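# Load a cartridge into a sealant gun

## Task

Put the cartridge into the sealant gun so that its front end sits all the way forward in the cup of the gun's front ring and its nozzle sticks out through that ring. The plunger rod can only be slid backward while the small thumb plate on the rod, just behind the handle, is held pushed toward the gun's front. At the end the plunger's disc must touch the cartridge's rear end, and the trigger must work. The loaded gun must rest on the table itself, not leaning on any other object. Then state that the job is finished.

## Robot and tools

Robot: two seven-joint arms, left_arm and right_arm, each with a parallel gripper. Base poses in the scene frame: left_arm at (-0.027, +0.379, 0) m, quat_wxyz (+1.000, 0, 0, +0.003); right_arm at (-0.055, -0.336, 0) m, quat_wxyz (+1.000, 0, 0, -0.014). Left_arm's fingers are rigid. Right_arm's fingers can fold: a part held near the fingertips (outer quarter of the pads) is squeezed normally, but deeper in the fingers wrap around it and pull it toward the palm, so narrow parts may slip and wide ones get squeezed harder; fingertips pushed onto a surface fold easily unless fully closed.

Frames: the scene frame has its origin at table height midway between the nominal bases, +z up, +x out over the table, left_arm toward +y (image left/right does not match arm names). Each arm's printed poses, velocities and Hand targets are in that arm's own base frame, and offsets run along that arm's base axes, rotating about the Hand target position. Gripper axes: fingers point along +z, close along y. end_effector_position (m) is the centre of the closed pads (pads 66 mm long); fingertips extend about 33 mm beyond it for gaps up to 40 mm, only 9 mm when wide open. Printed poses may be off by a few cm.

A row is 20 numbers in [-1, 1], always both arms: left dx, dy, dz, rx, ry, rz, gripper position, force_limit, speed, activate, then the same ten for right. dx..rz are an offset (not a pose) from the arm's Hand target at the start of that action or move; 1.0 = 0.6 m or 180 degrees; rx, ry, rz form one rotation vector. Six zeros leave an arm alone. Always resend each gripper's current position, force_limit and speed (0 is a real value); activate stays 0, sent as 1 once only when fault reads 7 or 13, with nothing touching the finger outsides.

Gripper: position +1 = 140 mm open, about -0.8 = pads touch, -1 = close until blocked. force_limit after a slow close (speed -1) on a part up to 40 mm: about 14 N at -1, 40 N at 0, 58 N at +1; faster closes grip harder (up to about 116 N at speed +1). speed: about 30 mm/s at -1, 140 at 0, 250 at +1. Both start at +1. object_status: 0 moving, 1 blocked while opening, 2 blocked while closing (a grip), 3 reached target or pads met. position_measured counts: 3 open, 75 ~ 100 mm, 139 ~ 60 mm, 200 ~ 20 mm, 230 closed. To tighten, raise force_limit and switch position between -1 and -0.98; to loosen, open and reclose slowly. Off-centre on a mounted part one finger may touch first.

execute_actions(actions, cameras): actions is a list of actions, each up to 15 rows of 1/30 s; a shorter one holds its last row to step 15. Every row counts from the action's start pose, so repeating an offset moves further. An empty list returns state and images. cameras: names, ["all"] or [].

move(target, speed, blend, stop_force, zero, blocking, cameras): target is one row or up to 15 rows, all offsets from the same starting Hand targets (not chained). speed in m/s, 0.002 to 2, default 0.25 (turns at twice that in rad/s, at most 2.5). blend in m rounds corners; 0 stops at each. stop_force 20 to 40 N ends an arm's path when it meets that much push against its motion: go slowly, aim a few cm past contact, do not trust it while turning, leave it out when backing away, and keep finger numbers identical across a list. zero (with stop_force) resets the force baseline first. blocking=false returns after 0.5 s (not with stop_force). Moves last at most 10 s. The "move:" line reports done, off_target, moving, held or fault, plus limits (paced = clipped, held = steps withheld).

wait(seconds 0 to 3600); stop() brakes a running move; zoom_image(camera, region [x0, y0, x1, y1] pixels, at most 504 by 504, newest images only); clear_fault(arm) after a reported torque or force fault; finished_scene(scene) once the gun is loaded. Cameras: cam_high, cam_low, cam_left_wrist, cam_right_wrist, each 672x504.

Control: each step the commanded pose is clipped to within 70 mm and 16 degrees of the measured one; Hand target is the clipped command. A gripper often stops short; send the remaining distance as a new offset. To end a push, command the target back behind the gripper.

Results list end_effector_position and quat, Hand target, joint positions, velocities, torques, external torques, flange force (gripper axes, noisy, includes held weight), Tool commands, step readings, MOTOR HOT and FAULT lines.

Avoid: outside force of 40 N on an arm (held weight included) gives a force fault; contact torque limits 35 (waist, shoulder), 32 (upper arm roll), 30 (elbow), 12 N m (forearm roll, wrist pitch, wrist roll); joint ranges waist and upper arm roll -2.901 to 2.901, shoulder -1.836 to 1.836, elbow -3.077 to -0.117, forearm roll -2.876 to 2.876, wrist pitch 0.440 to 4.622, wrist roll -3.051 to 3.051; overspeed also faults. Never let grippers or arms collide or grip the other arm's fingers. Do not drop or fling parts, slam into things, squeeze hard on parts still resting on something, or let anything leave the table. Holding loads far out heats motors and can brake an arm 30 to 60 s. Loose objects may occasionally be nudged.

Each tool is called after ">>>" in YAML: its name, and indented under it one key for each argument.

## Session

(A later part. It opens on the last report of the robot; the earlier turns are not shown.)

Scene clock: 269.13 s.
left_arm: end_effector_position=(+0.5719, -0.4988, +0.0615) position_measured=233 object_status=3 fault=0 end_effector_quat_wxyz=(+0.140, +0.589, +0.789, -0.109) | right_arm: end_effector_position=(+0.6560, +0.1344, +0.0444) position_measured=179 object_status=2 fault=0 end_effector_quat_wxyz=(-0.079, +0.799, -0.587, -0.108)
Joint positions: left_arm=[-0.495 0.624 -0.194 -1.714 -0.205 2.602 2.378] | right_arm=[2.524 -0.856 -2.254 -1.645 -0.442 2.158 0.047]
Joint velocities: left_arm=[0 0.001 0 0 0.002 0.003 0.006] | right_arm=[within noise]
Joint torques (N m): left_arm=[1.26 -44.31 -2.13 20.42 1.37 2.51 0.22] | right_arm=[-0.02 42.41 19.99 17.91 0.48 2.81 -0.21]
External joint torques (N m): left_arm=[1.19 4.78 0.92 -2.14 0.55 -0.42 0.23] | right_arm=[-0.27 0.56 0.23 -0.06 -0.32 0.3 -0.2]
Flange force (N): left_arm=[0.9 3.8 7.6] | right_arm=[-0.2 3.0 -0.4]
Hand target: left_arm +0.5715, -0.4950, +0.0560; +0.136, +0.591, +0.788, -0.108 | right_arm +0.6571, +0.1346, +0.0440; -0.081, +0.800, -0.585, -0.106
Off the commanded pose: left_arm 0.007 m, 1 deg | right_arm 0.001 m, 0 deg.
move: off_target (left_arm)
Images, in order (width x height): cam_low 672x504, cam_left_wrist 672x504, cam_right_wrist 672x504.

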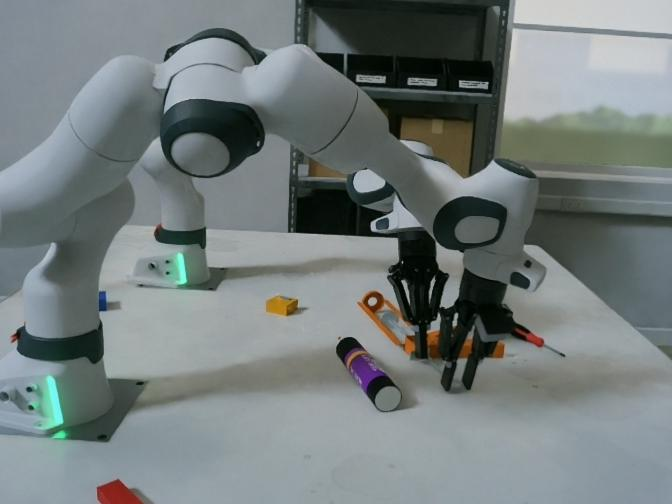

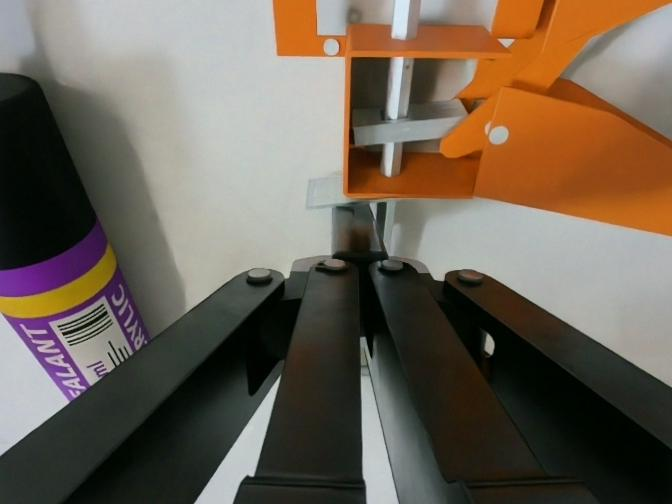

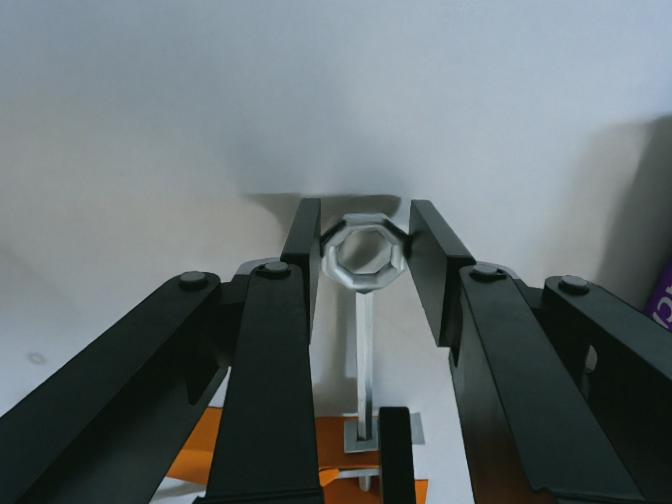

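>>> zoom_image:
  camera: "cam_left_wrist"
  region: [290, 150, 440, 270]

>>> zoom_image:
  camera: "cam_right_wrist"
  region: [320, 380, 460, 504]

>>> zoom_image:
  camera: "cam_low"
  region: [400, 325, 440, 365]

Scaled by 3.360 from the camera's image (finer frame: 960x720).

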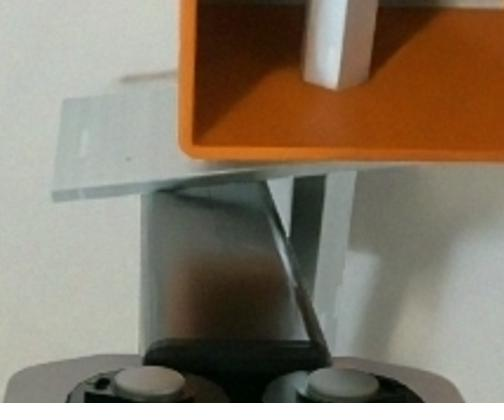

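Scaled by 3.600 from the camera's image (finer frame: 960x720).

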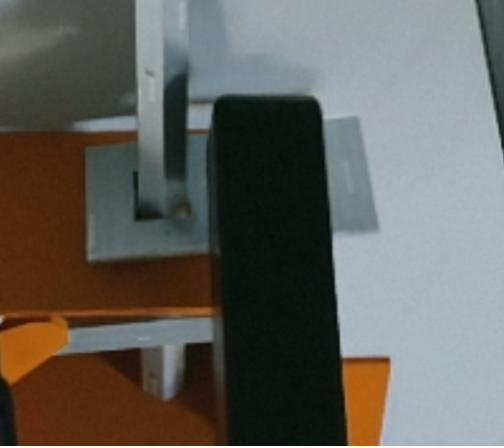

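Scaled by 12.600 from the camera's image (finer frame: 960x720).

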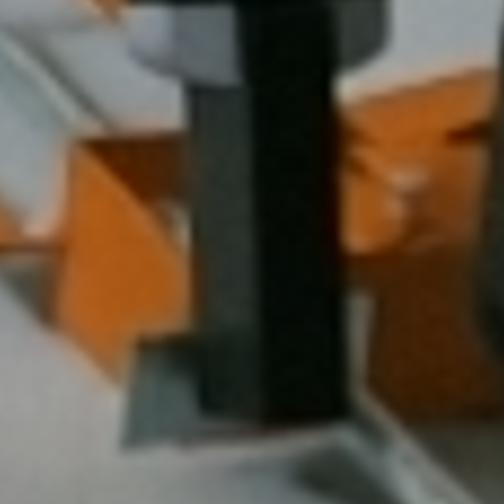

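>>> move:
  target: [-0.0062,0.0208,0.0,0,0,0,-0.85,1,0,0,0,0,0,0,0,0,-1,0.2,-1,0]
  speed: 0.02
  cameras: ["cam_left_wrist"]

>>> zoom_image:
  camera: "cam_left_wrist"
  region: [290, 100, 440, 270]

Scene clock: 284.80 s.
left_arm: end_effector_position=(+0.5689, -0.4897, +0.0615) position_measured=233 object_status=3 fault=0 end_effector_quat_wxyz=(+0.142, +0.590, +0.787, -0.109) | right_arm: end_effector_position=(+0.6549, +0.1386, +0.0447) position_measured=179 object_status=2 fault=0 end_effector_quat_wxyz=(-0.080, +0.800, -0.584, -0.109)
Joint positions: left_arm=[-0.47 0.602 -0.212 -1.757 -0.207 2.625 2.395] | right_arm=[2.527 -0.857 -2.251 -1.646 -0.442 2.158 0.047]
Joint velocities: left_arm=[0.001 -0.001 -0.003 -0.002 0 0.003 0.005] | right_arm=[within noise]
Joint torques (N m): left_arm=[2.4 -45.41 -0.78 17.72 1.22 1.7 0.25] | right_arm=[-2.26 43.26 18.55 18.58 -0.1 2.72 -0.18]
External joint torques (N m): left_arm=[2.46 2.98 2.61 -4.72 0.38 -1.24 0.26] | right_arm=[-2.2 1.64 -0.97 0.66 -0.89 0.23 -0.17]
Flange force (N): left_arm=[12.0 -3.8 -1.2] | right_arm=[1.7 5.7 -2.2]
Hand target: left_arm +0.5677, -0.4825, +0.0560; +0.136, +0.591, +0.788, -0.108 | right_arm +0.6571, +0.1346, +0.0440; -0.081, +0.800, -0.585, -0.106
Off the commanded pose: left_arm 0.009 m, 1 deg | right_arm 0.005 m, 0 deg.
move: off_target (left_arm)

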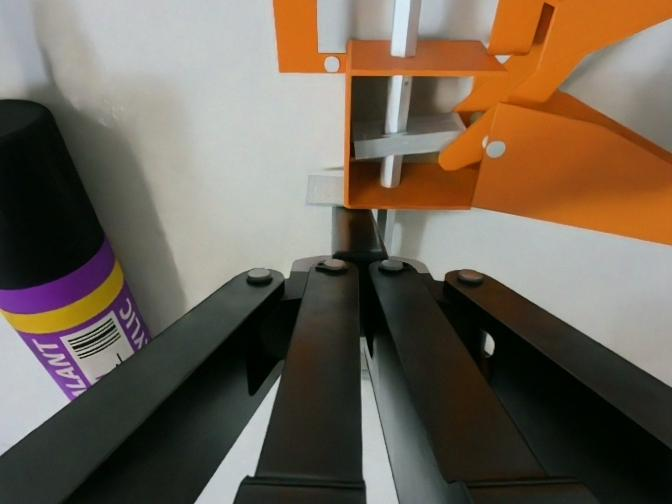

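Scaled by 2.965 from the camera's image (finer frame: 960x720).

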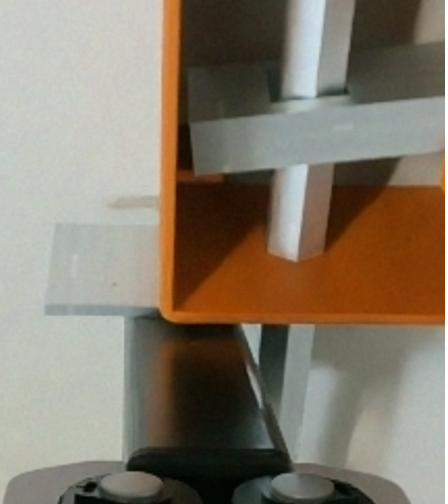

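>>> move:
  target: [0,0,0.0,0,0,0,-0.85,1,0,0,0.0196,-0.0637,0,0,0,0,-1,0.2,-1,0]
  speed: 0.03
  cameras: ["cam_left_wrist","cam_high"]

>>> zoom_image:
  camera: "cam_high"
  region: [270, 240, 450, 380]

Scene clock: 290.90 s.
left_arm: end_effector_position=(+0.5692, -0.4895, +0.0620) position_measured=233 object_status=3 fault=0 end_effector_quat_wxyz=(+0.143, +0.590, +0.787, -0.109) | right_arm: end_effector_position=(+0.6657, +0.1065, +0.0437) position_measured=179 object_status=2 fault=0 end_effector_quat_wxyz=(-0.082, +0.798, -0.586, -0.112)
Joint positions: left_arm=[-0.468 0.601 -0.213 -1.758 -0.207 2.625 2.396] | right_arm=[2.496 -0.883 -2.255 -1.6 -0.442 2.125 -0.004]
Joint velocities: left_arm=[within noise] | right_arm=[0 0 0 0.001 0 -0.001 -0.005]
Joint torques (N m): left_arm=[2.14 -44.73 -1.19 18.47 1.29 1.91 0.1] | right_arm=[-3.64 46.18 18.6 20.63 -0.61 2.52 -0.44]
External joint torques (N m): left_arm=[1.89 3.54 1.99 -3.93 0.45 -1.03 0.11] | right_arm=[-3.58 3.21 -1.28 2.61 -1.44 0.04 -0.43]
Flange force (N): left_arm=[8.1 -1.8 1.6] | right_arm=[3.9 2.8 -5.7]
Hand target: left_arm +0.5677, -0.4825, +0.0560; +0.136, +0.591, +0.788, -0.108 | right_arm +0.6689, +0.0964, +0.0440; -0.081, +0.800, -0.585, -0.106
Off the commanded pose: left_arm 0.009 m, 1 deg | right_arm 0.011 m, 1 deg.
move: off_target (right_arm)
Images, in order (width x height): cam_high 672x504, cam_left_wrist 672x504.

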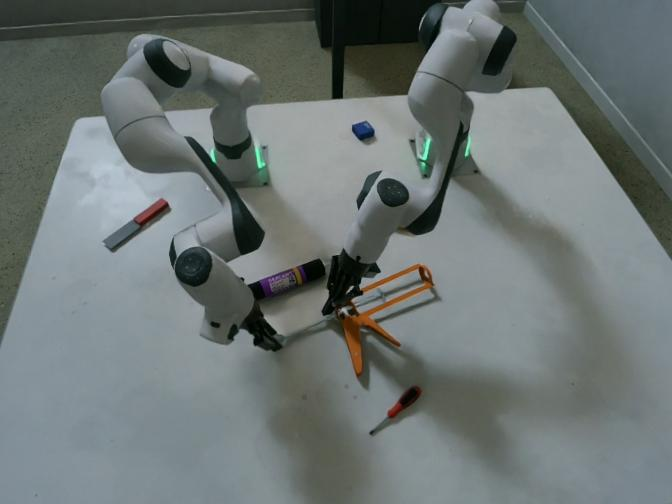

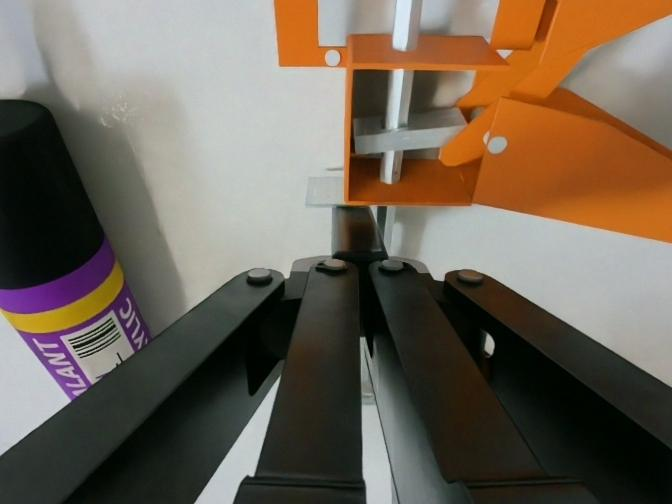

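Scaled by 2.800 from the camera's image (finer frame: 960x720).

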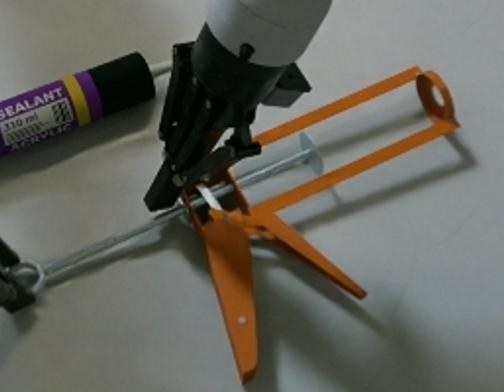

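>>> move:
  target: [0,0,0.0,0,0,0,-0.85,1,0,0,0.0215,-0.070,0,0,0,0,-1,0.2,-1,0]
  speed: 0.03
  cameras: ["cam_left_wrist","cam_high"]

>>> zoom_image:
  camera: "cam_high"
  region: [270, 240, 450, 380]

Scene clock: 297.93 s.
left_arm: end_effector_position=(+0.5693, -0.4903, +0.0638) position_measured=233 object_status=3 fault=0 end_effector_quat_wxyz=(+0.144, +0.591, +0.787, -0.109) | right_arm: end_effector_position=(+0.6792, +0.0658, +0.0439) position_measured=179 object_status=2 fault=0 end_effector_quat_wxyz=(-0.083, +0.798, -0.586, -0.113)
Joint positions: left_arm=[-0.468 0.599 -0.214 -1.758 -0.207 2.625 2.396] | right_arm=[2.47 -0.913 -2.267 -1.528 -0.444 2.077 -0.067]
Joint velocities: left_arm=[within noise] | right_arm=[0 -0.001 0 0.002 0.001 -0.001 -0.006]
Joint torques (N m): left_arm=[2.26 -43.44 -0.41 18.19 1.34 1.77 0.13] | right_arm=[-3.88 47.9 18.23 20.36 -0.88 2.46 -0.63]
External joint torques (N m): left_arm=[2.29 4.88 3 -4.26 0.5 -1.17 0.14] | right_arm=[-4 3.54 -1.69 2.43 -1.78 0.04 -0.62]
Flange force (N): left_arm=[7.1 0.3 4.2] | right_arm=[3.8 5.4 -5.6]
Hand target: left_arm +0.5677, -0.4825, +0.0560; +0.136, +0.591, +0.788, -0.108 | right_arm +0.6818, +0.0544, +0.0440; -0.081, +0.800, -0.585, -0.106
Off the commanded pose: left_arm 0.011 m, 1 deg | right_arm 0.012 m, 1 deg.
move: off_target (right_arm)
Images, in order (width x height): cam_high 672x504, cam_left_wrist 672x504.

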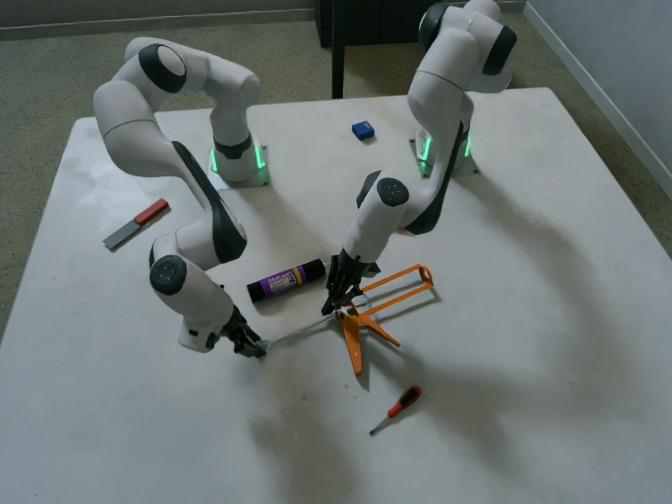

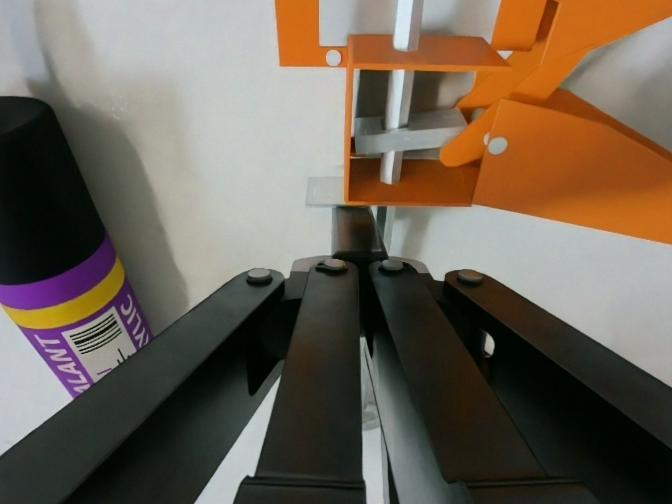

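Scaled by 2.800 from the camera's image (finer frame: 960x720).

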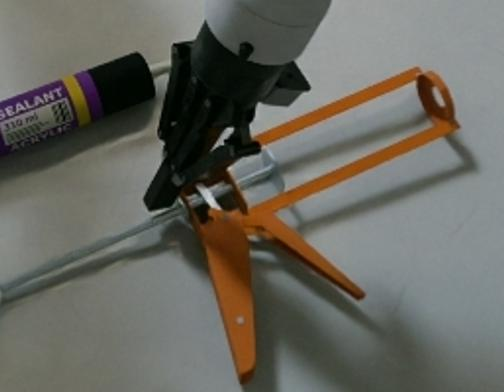

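>>> move:
  target: [0,0,0.0,0,0,0,-0.85,1,0,0,0.0108,-0.035,0,0,0,0,-1,0.2,-1,0]
  speed: 0.03
  cameras: ["cam_left_wrist","cam_high"]

>>> zoom_image:
  camera: "cam_high"
  region: [270, 240, 450, 380]

Scene clock: 306.20 s.
left_arm: end_effector_position=(+0.5694, -0.4905, +0.0642) position_measured=233 object_status=3 fault=0 end_effector_quat_wxyz=(+0.144, +0.591, +0.786, -0.109) | right_arm: end_effector_position=(+0.6862, +0.0452, +0.0443) position_measured=179 object_status=2 fault=0 end_effector_quat_wxyz=(-0.084, +0.798, -0.586, -0.112)
Joint positions: left_arm=[-0.468 0.598 -0.214 -1.758 -0.207 2.625 2.396] | right_arm=[2.461 -0.93 -2.275 -1.486 -0.445 2.051 -0.1]
Joint velocities: left_arm=[within noise] | right_arm=[0 0 -0.001 0 0.001 0 -0.006]
Joint torques (N m): left_arm=[2.22 -43.13 -0.74 18.16 1.35 1.75 0.13] | right_arm=[-3.88 48.62 17.86 20.79 -0.91 2.46 -0.56]
External joint torques (N m): left_arm=[1.95 5.27 2.44 -4.41 0.51 -1.22 0.14] | right_arm=[-4 3.27 -2.02 2.75 -1.84 0.05 -0.55]
Flange force (N): left_arm=[6.8 0.2 4.9] | right_arm=[4.7 2.9 -5.1]
Hand target: left_arm +0.5677, -0.4825, +0.0560; +0.136, +0.591, +0.788, -0.108 | right_arm +0.6882, +0.0334, +0.0440; -0.081, +0.800, -0.585, -0.106
Off the commanded pose: left_arm 0.012 m, 1 deg | right_arm 0.012 m, 1 deg.
move: off_target (right_arm)
Images, in order (width x height): cam_high 672x504, cam_left_wrist 672x504.

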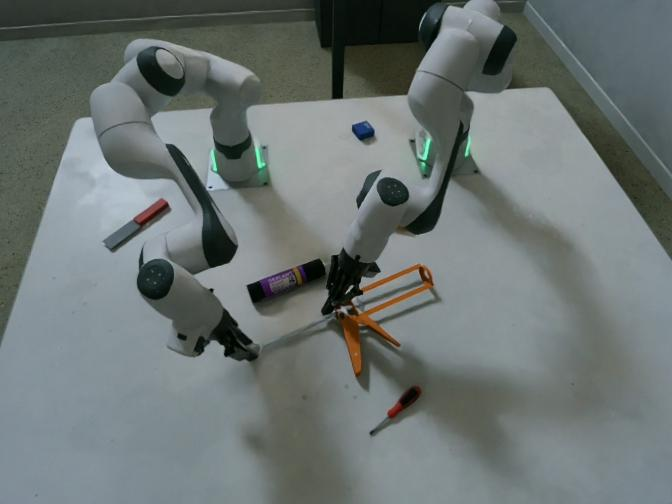

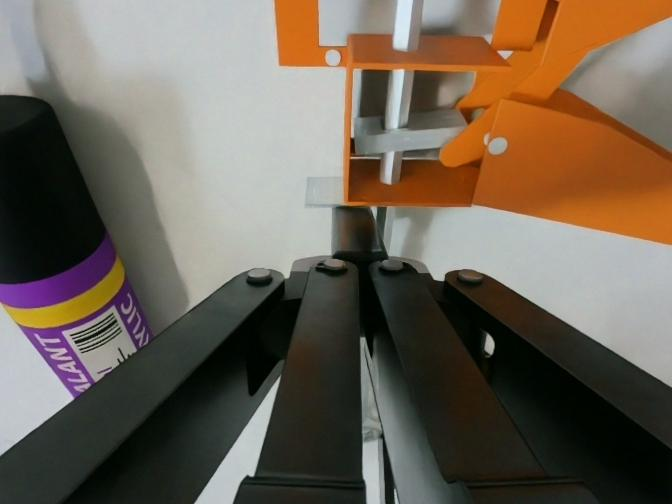

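Scaled by 2.800 from the camera's image (finer frame: 960x720).

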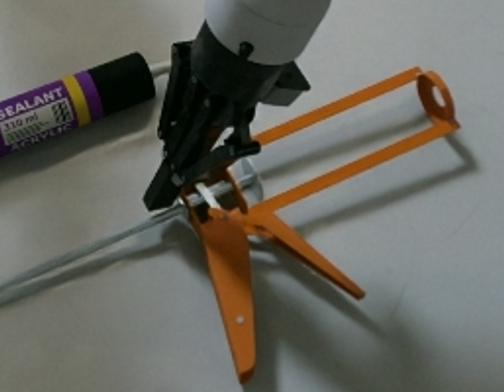

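>>> move:
  target: [0,0,-0.008,0,0,0,-0.85,1,0,0,0.0074,-0.024,0,0,0,0,-1,0.2,-1,0]
  speed: 0.03
  cameras: ["cam_left_wrist","cam_high"]

>>> zoom_image:
  camera: "cam_high"
  region: [270, 240, 450, 380]

Scene clock: 314.43 s.
left_arm: end_effector_position=(+0.5702, -0.4908, +0.0622) position_measured=233 object_status=3 fault=0 end_effector_quat_wxyz=(+0.146, +0.590, +0.787, -0.109) | right_arm: end_effector_position=(+0.6909, +0.0309, +0.0445) position_measured=179 object_status=2 fault=0 end_effector_quat_wxyz=(-0.084, +0.798, -0.586, -0.112)
Joint positions: left_arm=[-0.468 0.603 -0.214 -1.758 -0.207 2.632 2.397] | right_arm=[2.458 -0.943 -2.282 -1.454 -0.445 2.032 -0.123]
Joint velocities: left_arm=[within noise] | right_arm=[-0.001 0.001 0 0.003 0.001 0.001 -0.006]
Joint torques (N m): left_arm=[2.31 -42.45 -0.96 18.15 1.38 1.89 0.23] | right_arm=[-3.88 49.22 17.63 20.49 -0.92 2.5 -0.67]
External joint torques (N m): left_arm=[2.19 5.93 2.36 -4.26 0.53 -1.06 0.24] | right_arm=[-3.88 3.21 -2.05 2.42 -1.87 0.11 -0.66]
Flange force (N): left_arm=[6.3 1.6 6.7] | right_arm=[4.1 4.3 -4.6]
Hand target: left_arm +0.5677, -0.4825, +0.0512; +0.136, +0.591, +0.788, -0.108 | right_arm +0.6927, +0.0190, +0.0440; -0.081, +0.800, -0.585, -0.106
Off the commanded pose: left_arm 0.014 m, 1 deg | right_arm 0.012 m, 1 deg.
move: off_target (left_arm, right_arm)
Images, in order (width x height): cam_high 672x504, cam_left_wrist 672x504.

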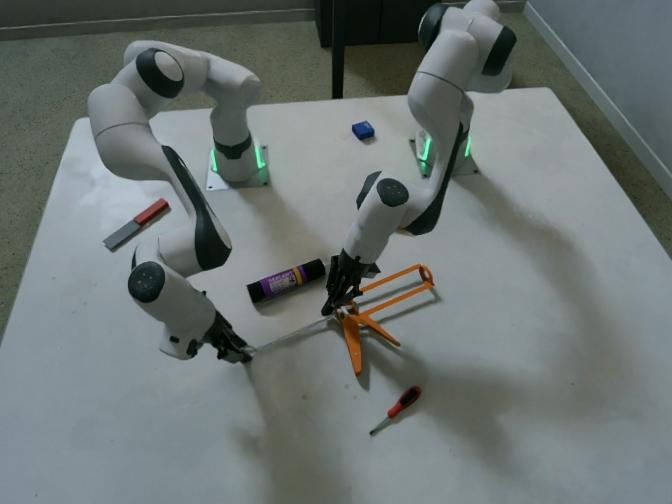

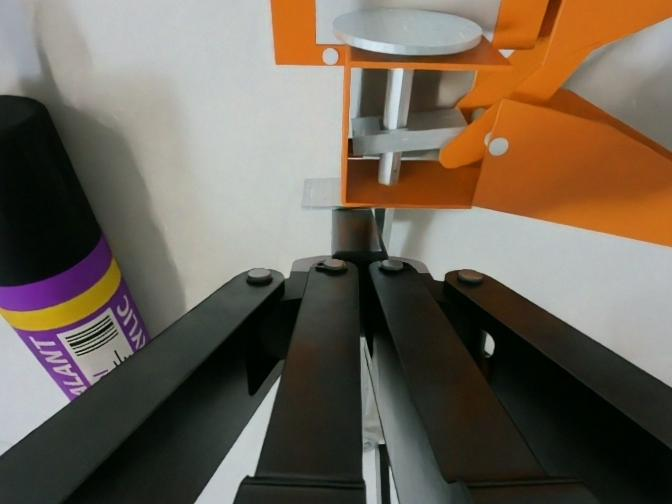

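Scaled by 2.800 from the camera's image (finer frame: 960x720).

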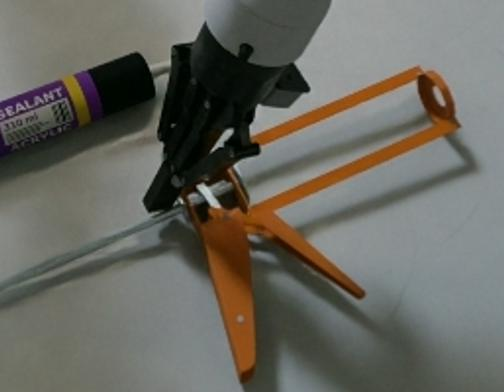

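>>> move:
  target: [0,0,0,0,0,0,-0.85,1,0,0,0.0046,-0.015,0,0,0,0,-1,0.2,-1,0]
  speed: 0.03
  cameras: ["cam_left_wrist"]

Scene clock: 319.80 s.
left_arm: end_effector_position=(+0.5698, -0.4920, +0.0622) position_measured=233 object_status=3 fault=0 end_effector_quat_wxyz=(+0.146, +0.590, +0.786, -0.110) | right_arm: end_effector_position=(+0.6926, +0.0245, +0.0442) position_measured=179 object_status=2 fault=0 end_effector_quat_wxyz=(-0.084, +0.799, -0.584, -0.114)
Joint positions: left_arm=[-0.468 0.603 -0.216 -1.758 -0.207 2.635 2.397] | right_arm=[2.457 -0.952 -2.285 -1.434 -0.445 2.018 -0.139]
Joint velocities: left_arm=[within noise] | right_arm=[0.002 0.001 -0.002 0.002 0 -0.003 -0.006]
Joint torques (N m): left_arm=[2.83 -42.83 -0.16 17.77 1.5 1.54 0.2] | right_arm=[-5.05 49.95 16.84 21.5 -1.06 2.82 -0.5]
External joint torques (N m): left_arm=[2.98 5.57 3.4 -4.64 0.65 -1.4 0.21] | right_arm=[-4.95 3.33 -2.86 3.27 -2.03 0.42 -0.5]
Flange force (N): left_arm=[7.8 1.4 4.7] | right_arm=[5.8 3.3 -4.6]
Hand target: left_arm +0.5677, -0.4825, +0.0512; +0.136, +0.591, +0.788, -0.108 | right_arm +0.6954, +0.0100, +0.0440; -0.081, +0.800, -0.585, -0.106
Off the commanded pose: left_arm 0.015 m, 1 deg | right_arm 0.015 m, 1 deg.
move: off_target (right_arm)

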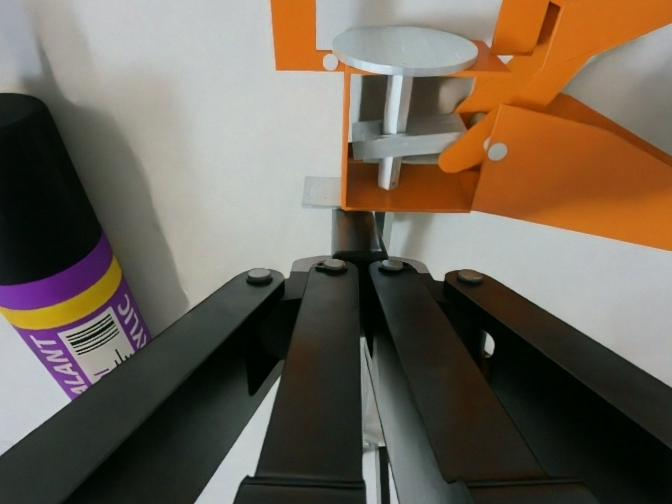

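>>> move:
  target:
    - [0.0092,-0.035,0.018,0,0,0,-0.85,1,0,0,-0.0047,0.024,0,0,0,0,-1,0.2,-1,0]
    - [0.0092,-0.035,0.36,0,0,0,-0.85,1,0,0,-0.0047,0.024,0,0,0,0,-1,0.2,-1,0]
    - [-0.184,-0.144,0.34,0.106,0.032,0.018,0.15,1,0,0,-0.0047,0.024,0,0,0,0,-1,0.2,-1,0]
  speed: [0.04,0.2,0.25]
  blend: [0,0.03,0]
  cameras: ["cam_left_wrist","cam_high"]

Scene clock: 344.57 s.
left_arm: end_effector_position=(+0.4584, -0.5687, +0.2568) position_measured=110 object_status=0 fault=0 end_effector_quat_wxyz=(+0.001, +0.579, +0.815, -0.001) | right_arm: end_effector_position=(+0.6912, +0.0231, +0.0423) position_measured=232 object_status=3 fault=0 end_effector_quat_wxyz=(-0.079, +0.801, -0.583, -0.108)
Joint positions: left_arm=[-0.845 0.617 -0.074 -1.084 0.042 1.704 1.896] | right_arm=[2.458 -0.941 -2.291 -1.45 -0.452 2.03 -0.136]
Joint torques (N m): left_arm=[-0.21 -49.06 -0.46 24.37 0.7 2.35 -0.25] | right_arm=[0.15 48.25 20.71 17.42 0.98 2.64 0.1]
External joint torques (N m): left_arm=[-0.1 2.24 0.18 -0.24 -0.13 -0.11 -0.25] | right_arm=[0.04 1.89 1.07 -0.79 0.04 0.24 0.11]
Flange force (N): left_arm=[-9.6 3.0 -0.4] | right_arm=[-5.1 10.2 -1.6]
Hand target: left_arm +0.4573, -0.5689, +0.2552; -0.001, +0.577, +0.817, -0.001 | right_arm +0.6926, +0.0244, +0.0440; -0.081, +0.800, -0.585, -0.106
Off the commanded pose: left_arm 0.002 m, 0 deg | right_arm 0.003 m, 0 deg.
move: done
Images, in order (width x height): cam_high 672x504, cam_left_wrist 672x504.

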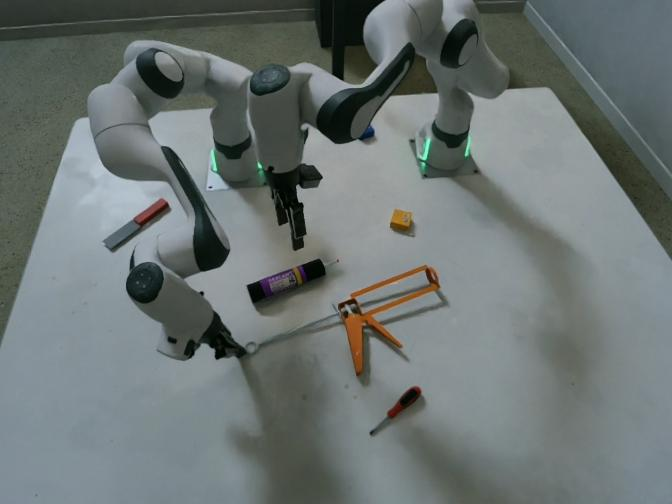

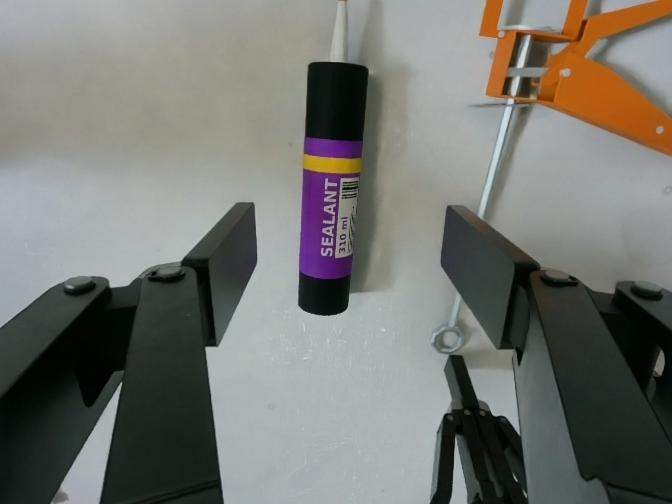

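>>> move:
  target: [-0.0148,-0.008,-0.21,0,0,-0.019,0.15,1,0,0,0,0,0,0,0,0,-1,0.2,-1,0]
  speed: 0.15
  cameras: ["cam_left_wrist","cam_right_wrist"]

Scene clock: 360.27 s.
left_arm: end_effector_position=(+0.4476, -0.5736, +0.1288) position_measured=110 object_status=3 fault=0 end_effector_quat_wxyz=(-0.002, +0.598, +0.801, -0.002) | right_arm: end_effector_position=(+0.6912, +0.0231, +0.0423) position_measured=232 object_status=3 fault=0 end_effector_quat_wxyz=(-0.079, +0.801, -0.583, -0.108)
Joint positions: left_arm=[-0.845 0.654 -0.084 -1.351 0.052 2 1.92] | right_arm=[2.458 -0.941 -2.291 -1.45 -0.452 2.03 -0.136]
Joint velocities: left_arm=[0 0.002 0 -0.001 0.001 0.004 0.004] | right_arm=[within noise]
Joint torques (N m): left_arm=[0.1 -50.22 -1.17 23.7 1.08 2.73 0.12] | right_arm=[0.18 48.27 20.71 17.41 0.98 2.64 0.1]
External joint torques (N m): left_arm=[0.04 2.05 -0.25 -0.92 0.31 0.28 0.12] | right_arm=[-0.07 2 1.04 -0.73 0.04 0.24 0.11]
Flange force (N): left_arm=[-1.1 0.5 3.4] | right_arm=[-5.1 10.5 -1.8]
Hand target: left_arm +0.4485, -0.5737, +0.1292; -0.001, +0.601, +0.799, -0.001 | right_arm +0.6926, +0.0244, +0.0440; -0.081, +0.800, -0.585, -0.106
Off the commanded pose: left_arm 0.001 m, 0 deg | right_arm 0.003 m, 0 deg.
move: done

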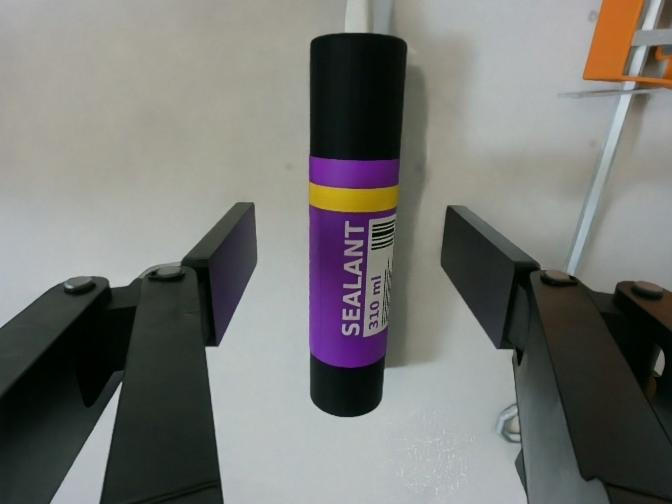

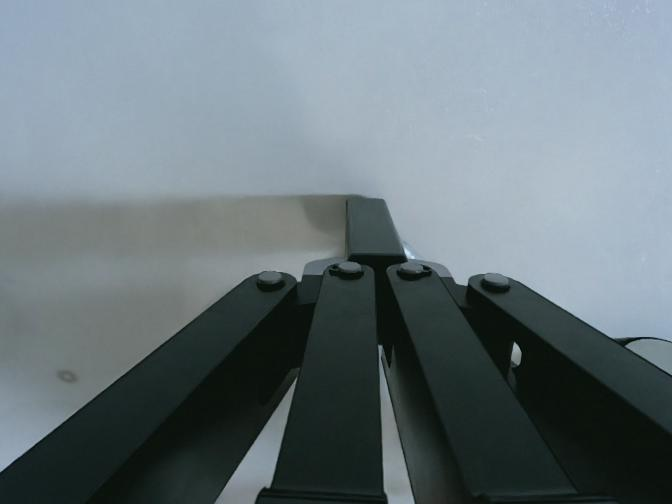

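>>> move:
  target:
    - [0.0047,0.0017,-0.1075,0,0,-0.007,0.15,1,0,0,0,0,0,0,0,0,-1,0.2,-1,0]
    - [0.0047,0.0017,-0.1075,0,0,-0.007,-1,-0.4,-1,0,0,0,0,0,0,0,-1,0.2,-1,0]
  speed: 0.1
  cameras: ["cam_left_wrist"]

Scene clock: 368.57 s.
left_arm: end_effector_position=(+0.4508, -0.5728, +0.0652) position_measured=157 object_status=0 fault=0 end_effector_quat_wxyz=(-0.001, +0.608, +0.794, -0.002) | right_arm: end_effector_position=(+0.6912, +0.0231, +0.0423) position_measured=232 object_status=3 fault=0 end_effector_quat_wxyz=(-0.079, +0.801, -0.583, -0.108)
Joint positions: left_arm=[-0.839 0.726 -0.084 -1.398 0.061 2.12 1.942] | right_arm=[2.458 -0.941 -2.291 -1.45 -0.452 2.03 -0.136]
Joint torques (N m): left_arm=[-0.03 -50.15 -1.16 22.92 0.93 2.9 0.22] | right_arm=[0.19 48.25 20.7 17.41 0.99 2.64 0.12]
External joint torques (N m): left_arm=[-0.02 3.15 -0.05 -1.18 0.2 0.43 0.22] | right_arm=[0.09 2.05 1.15 -0.72 0.05 0.25 0.13]
Flange force (N): left_arm=[-2.6 1.4 5.4] | right_arm=[-5.2 10.1 -1.9]
Hand target: left_arm +0.4513, -0.5727, +0.0647; -0.001, +0.610, +0.792, -0.001 | right_arm +0.6926, +0.0244, +0.0440; -0.081, +0.800, -0.585, -0.106
Off the commanded pose: left_arm 0.001 m, 0 deg | right_arm 0.003 m, 0 deg.
move: done

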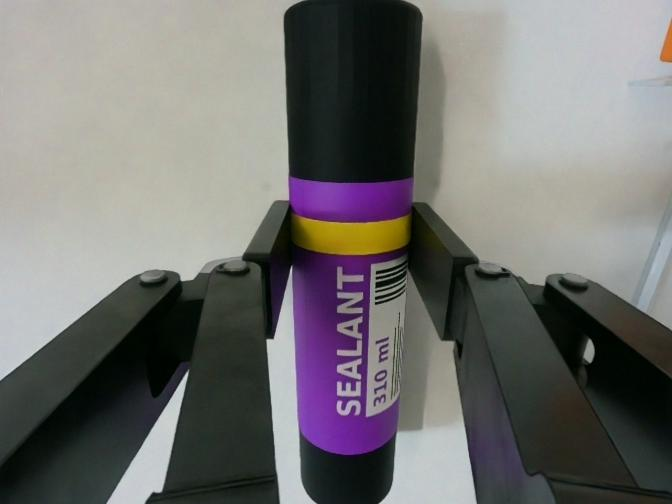

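>>> move:
  target:
    - [0,0,0.34,0,0,0,-1,-0.4,-1,0,0,0,0.1,0,0,0,-0.2,0.2,-1,0]
  speed: 0.15
  cameras: ["all"]

>>> zoom_image:
  camera: "cam_high"
  region: [220, 230, 460, 400]

Scene clock: 376.37 s.
left_arm: end_effector_position=(+0.4505, -0.5707, +0.2623) position_measured=157 object_status=2 fault=0 end_effector_quat_wxyz=(-0.006, +0.607, +0.794, +0.000) | right_arm: end_effector_position=(+0.6931, +0.0244, +0.1024) position_measured=154 object_status=3 fault=0 end_effector_quat_wxyz=(-0.081, +0.801, -0.583, -0.105)
Joint positions: left_arm=[-0.84 0.629 -0.1 -1.049 0.055 1.664 1.95] | right_arm=[2.444 -0.865 -2.251 -1.423 -0.407 1.942 -0.136]
Joint velocities: left_arm=[0 0.001 -0.001 0 0.001 -0.005 0] | right_arm=[within noise]
Joint torques (N m): left_arm=[-0.08 -53.78 -1.39 26.91 0.96 2.8 0.21] | right_arm=[-0.5 46.7 19.98 19.21 1.48 2.3 -0.03]
External joint torques (N m): left_arm=[-0.1 -2.21 -0.46 2.37 0.11 0.37 0.21] | right_arm=[-0.44 1.72 1.24 -0.03 0.44 -0.11 -0.02]
Flange force (N): left_arm=[0.0 0.0 0.0] | right_arm=[-3.1 7.5 -2.7]
Hand target: left_arm +0.4513, -0.5727, +0.2687; -0.001, +0.610, +0.792, -0.001 | right_arm +0.6926, +0.0244, +0.1040; -0.081, +0.800, -0.585, -0.106
Off the commanded pose: left_arm 0.007 m, 1 deg | right_arm 0.002 m, 0 deg.
move: off_target (left_arm)

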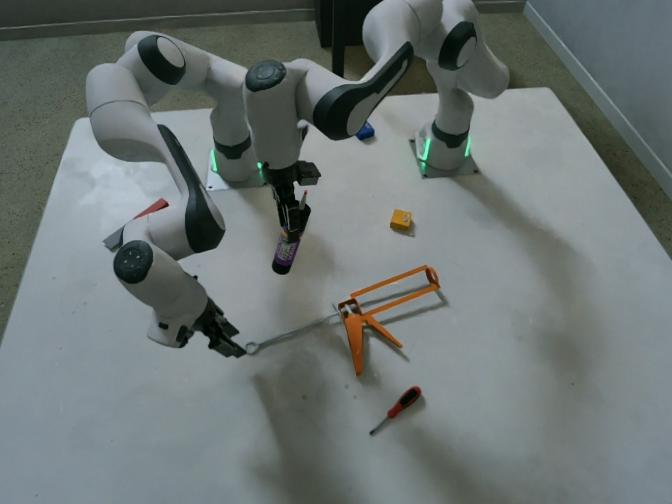

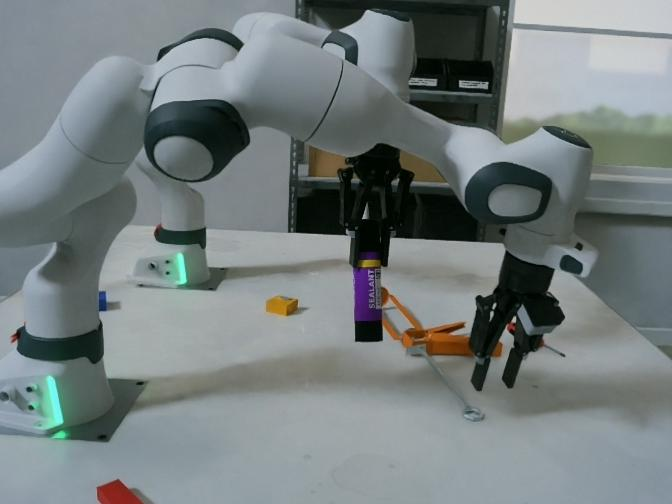

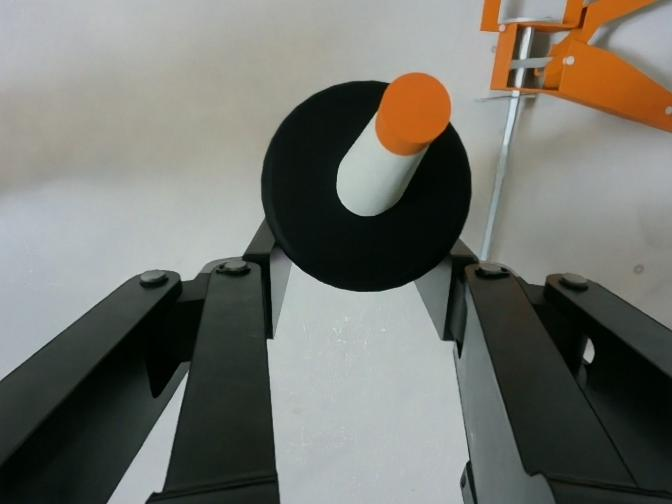

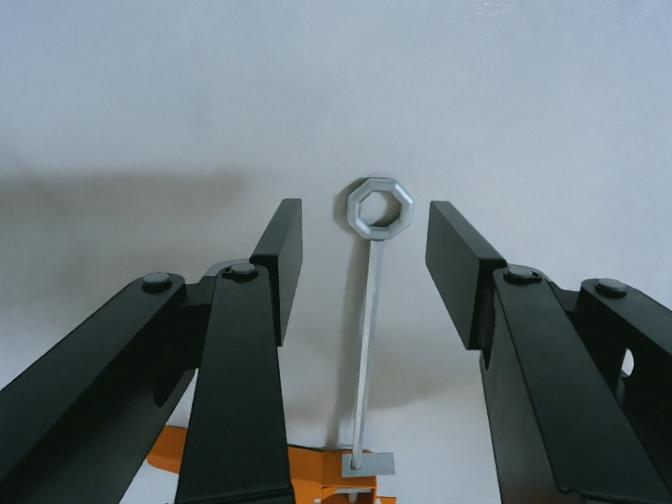

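Scaled by 2.100 from the camera's image (finer frame: 960x720).

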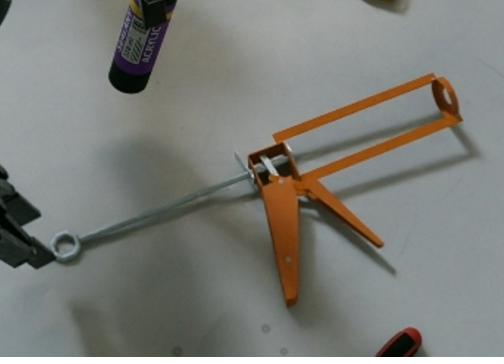

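>>> move:
  target:
    - [0,0,-0.165,0,0,0,-1,-0.4,-1,0,0,0,0,0,0,0,-0.2,0.2,-1,0]
  speed: 0.12
  cameras: ["all"]

>>> zoom_image:
  camera: "cam_low"
  region: [300, 220, 440, 400]

Scene clock: 397.97 s.
left_arm: end_effector_position=(+0.4495, -0.5763, +0.1798) position_measured=157 object_status=2 fault=0 end_effector_quat_wxyz=(+0.004, +0.611, +0.792, -0.004) | right_arm: end_effector_position=(+0.6931, +0.0244, +0.1024) position_measured=154 object_status=3 fault=0 end_effector_quat_wxyz=(-0.081, +0.801, -0.583, -0.105)
Joint positions: left_arm=[-0.834 0.618 -0.101 -1.283 0.056 1.907 1.95] | right_arm=[2.444 -0.865 -2.251 -1.423 -0.407 1.942 -0.136]
Joint velocities: left_arm=[-0.001 0.001 -0.001 0 -0.001 0.004 0] | right_arm=[within noise]
Joint torques (N m): left_arm=[1.43 -43.44 0.84 20.64 1.74 3.47 -0.08] | right_arm=[-0.55 46.7 19.98 19.2 1.48 2.3 -0.02]
External joint torques (N m): left_arm=[1.4 8.33 1.99 -4.33 0.93 0.98 -0.08] | right_arm=[-0.55 1.64 1.16 -0.06 0.44 -0.11 -0.01]
Flange force (N): left_arm=[-1.3 2.6 14.1] | right_arm=[-3.0 7.8 -2.5]
Hand target: left_arm +0.4513, -0.5727, +0.1697; -0.001, +0.610, +0.792, -0.001 | right_arm +0.6926, +0.0244, +0.1040; -0.081, +0.800, -0.585, -0.106
Off the commanded pose: left_arm 0.011 m, 1 deg | right_arm 0.002 m, 0 deg.
move: off_target (left_arm)

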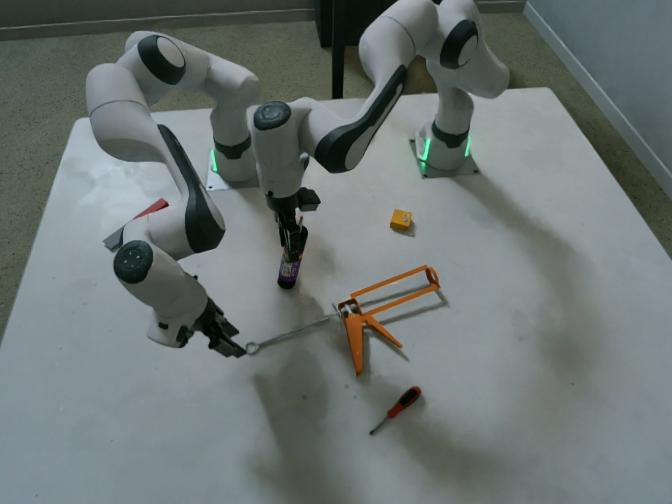

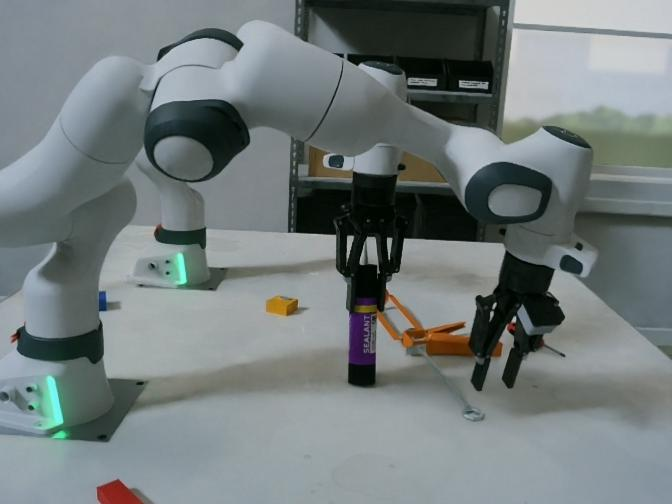

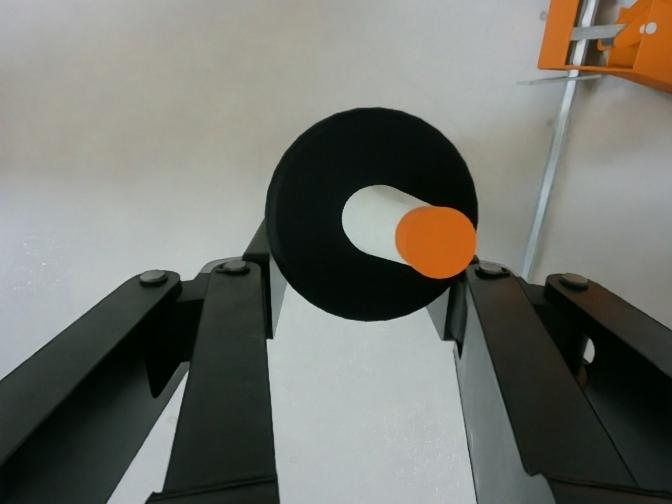

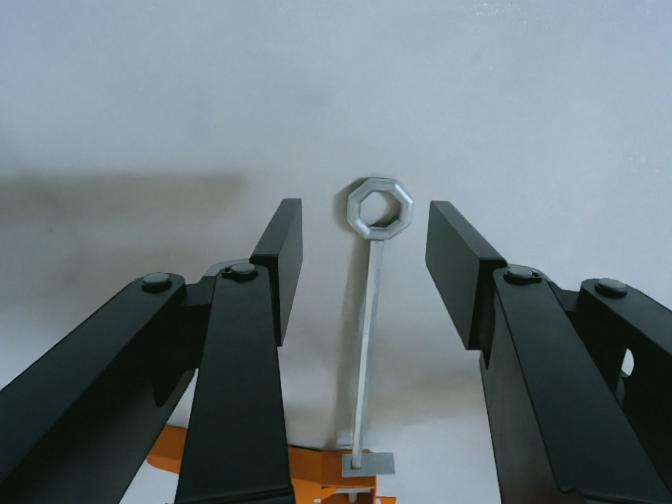

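Scaled by 2.800 from the camera's image (finer frame: 960x720).

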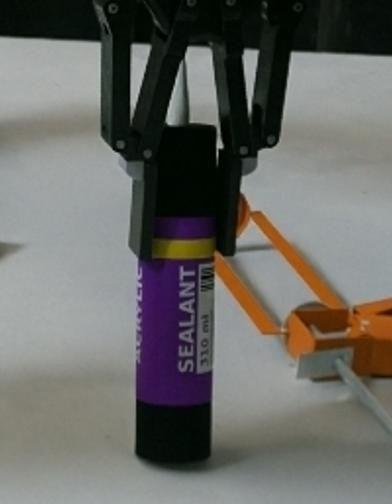

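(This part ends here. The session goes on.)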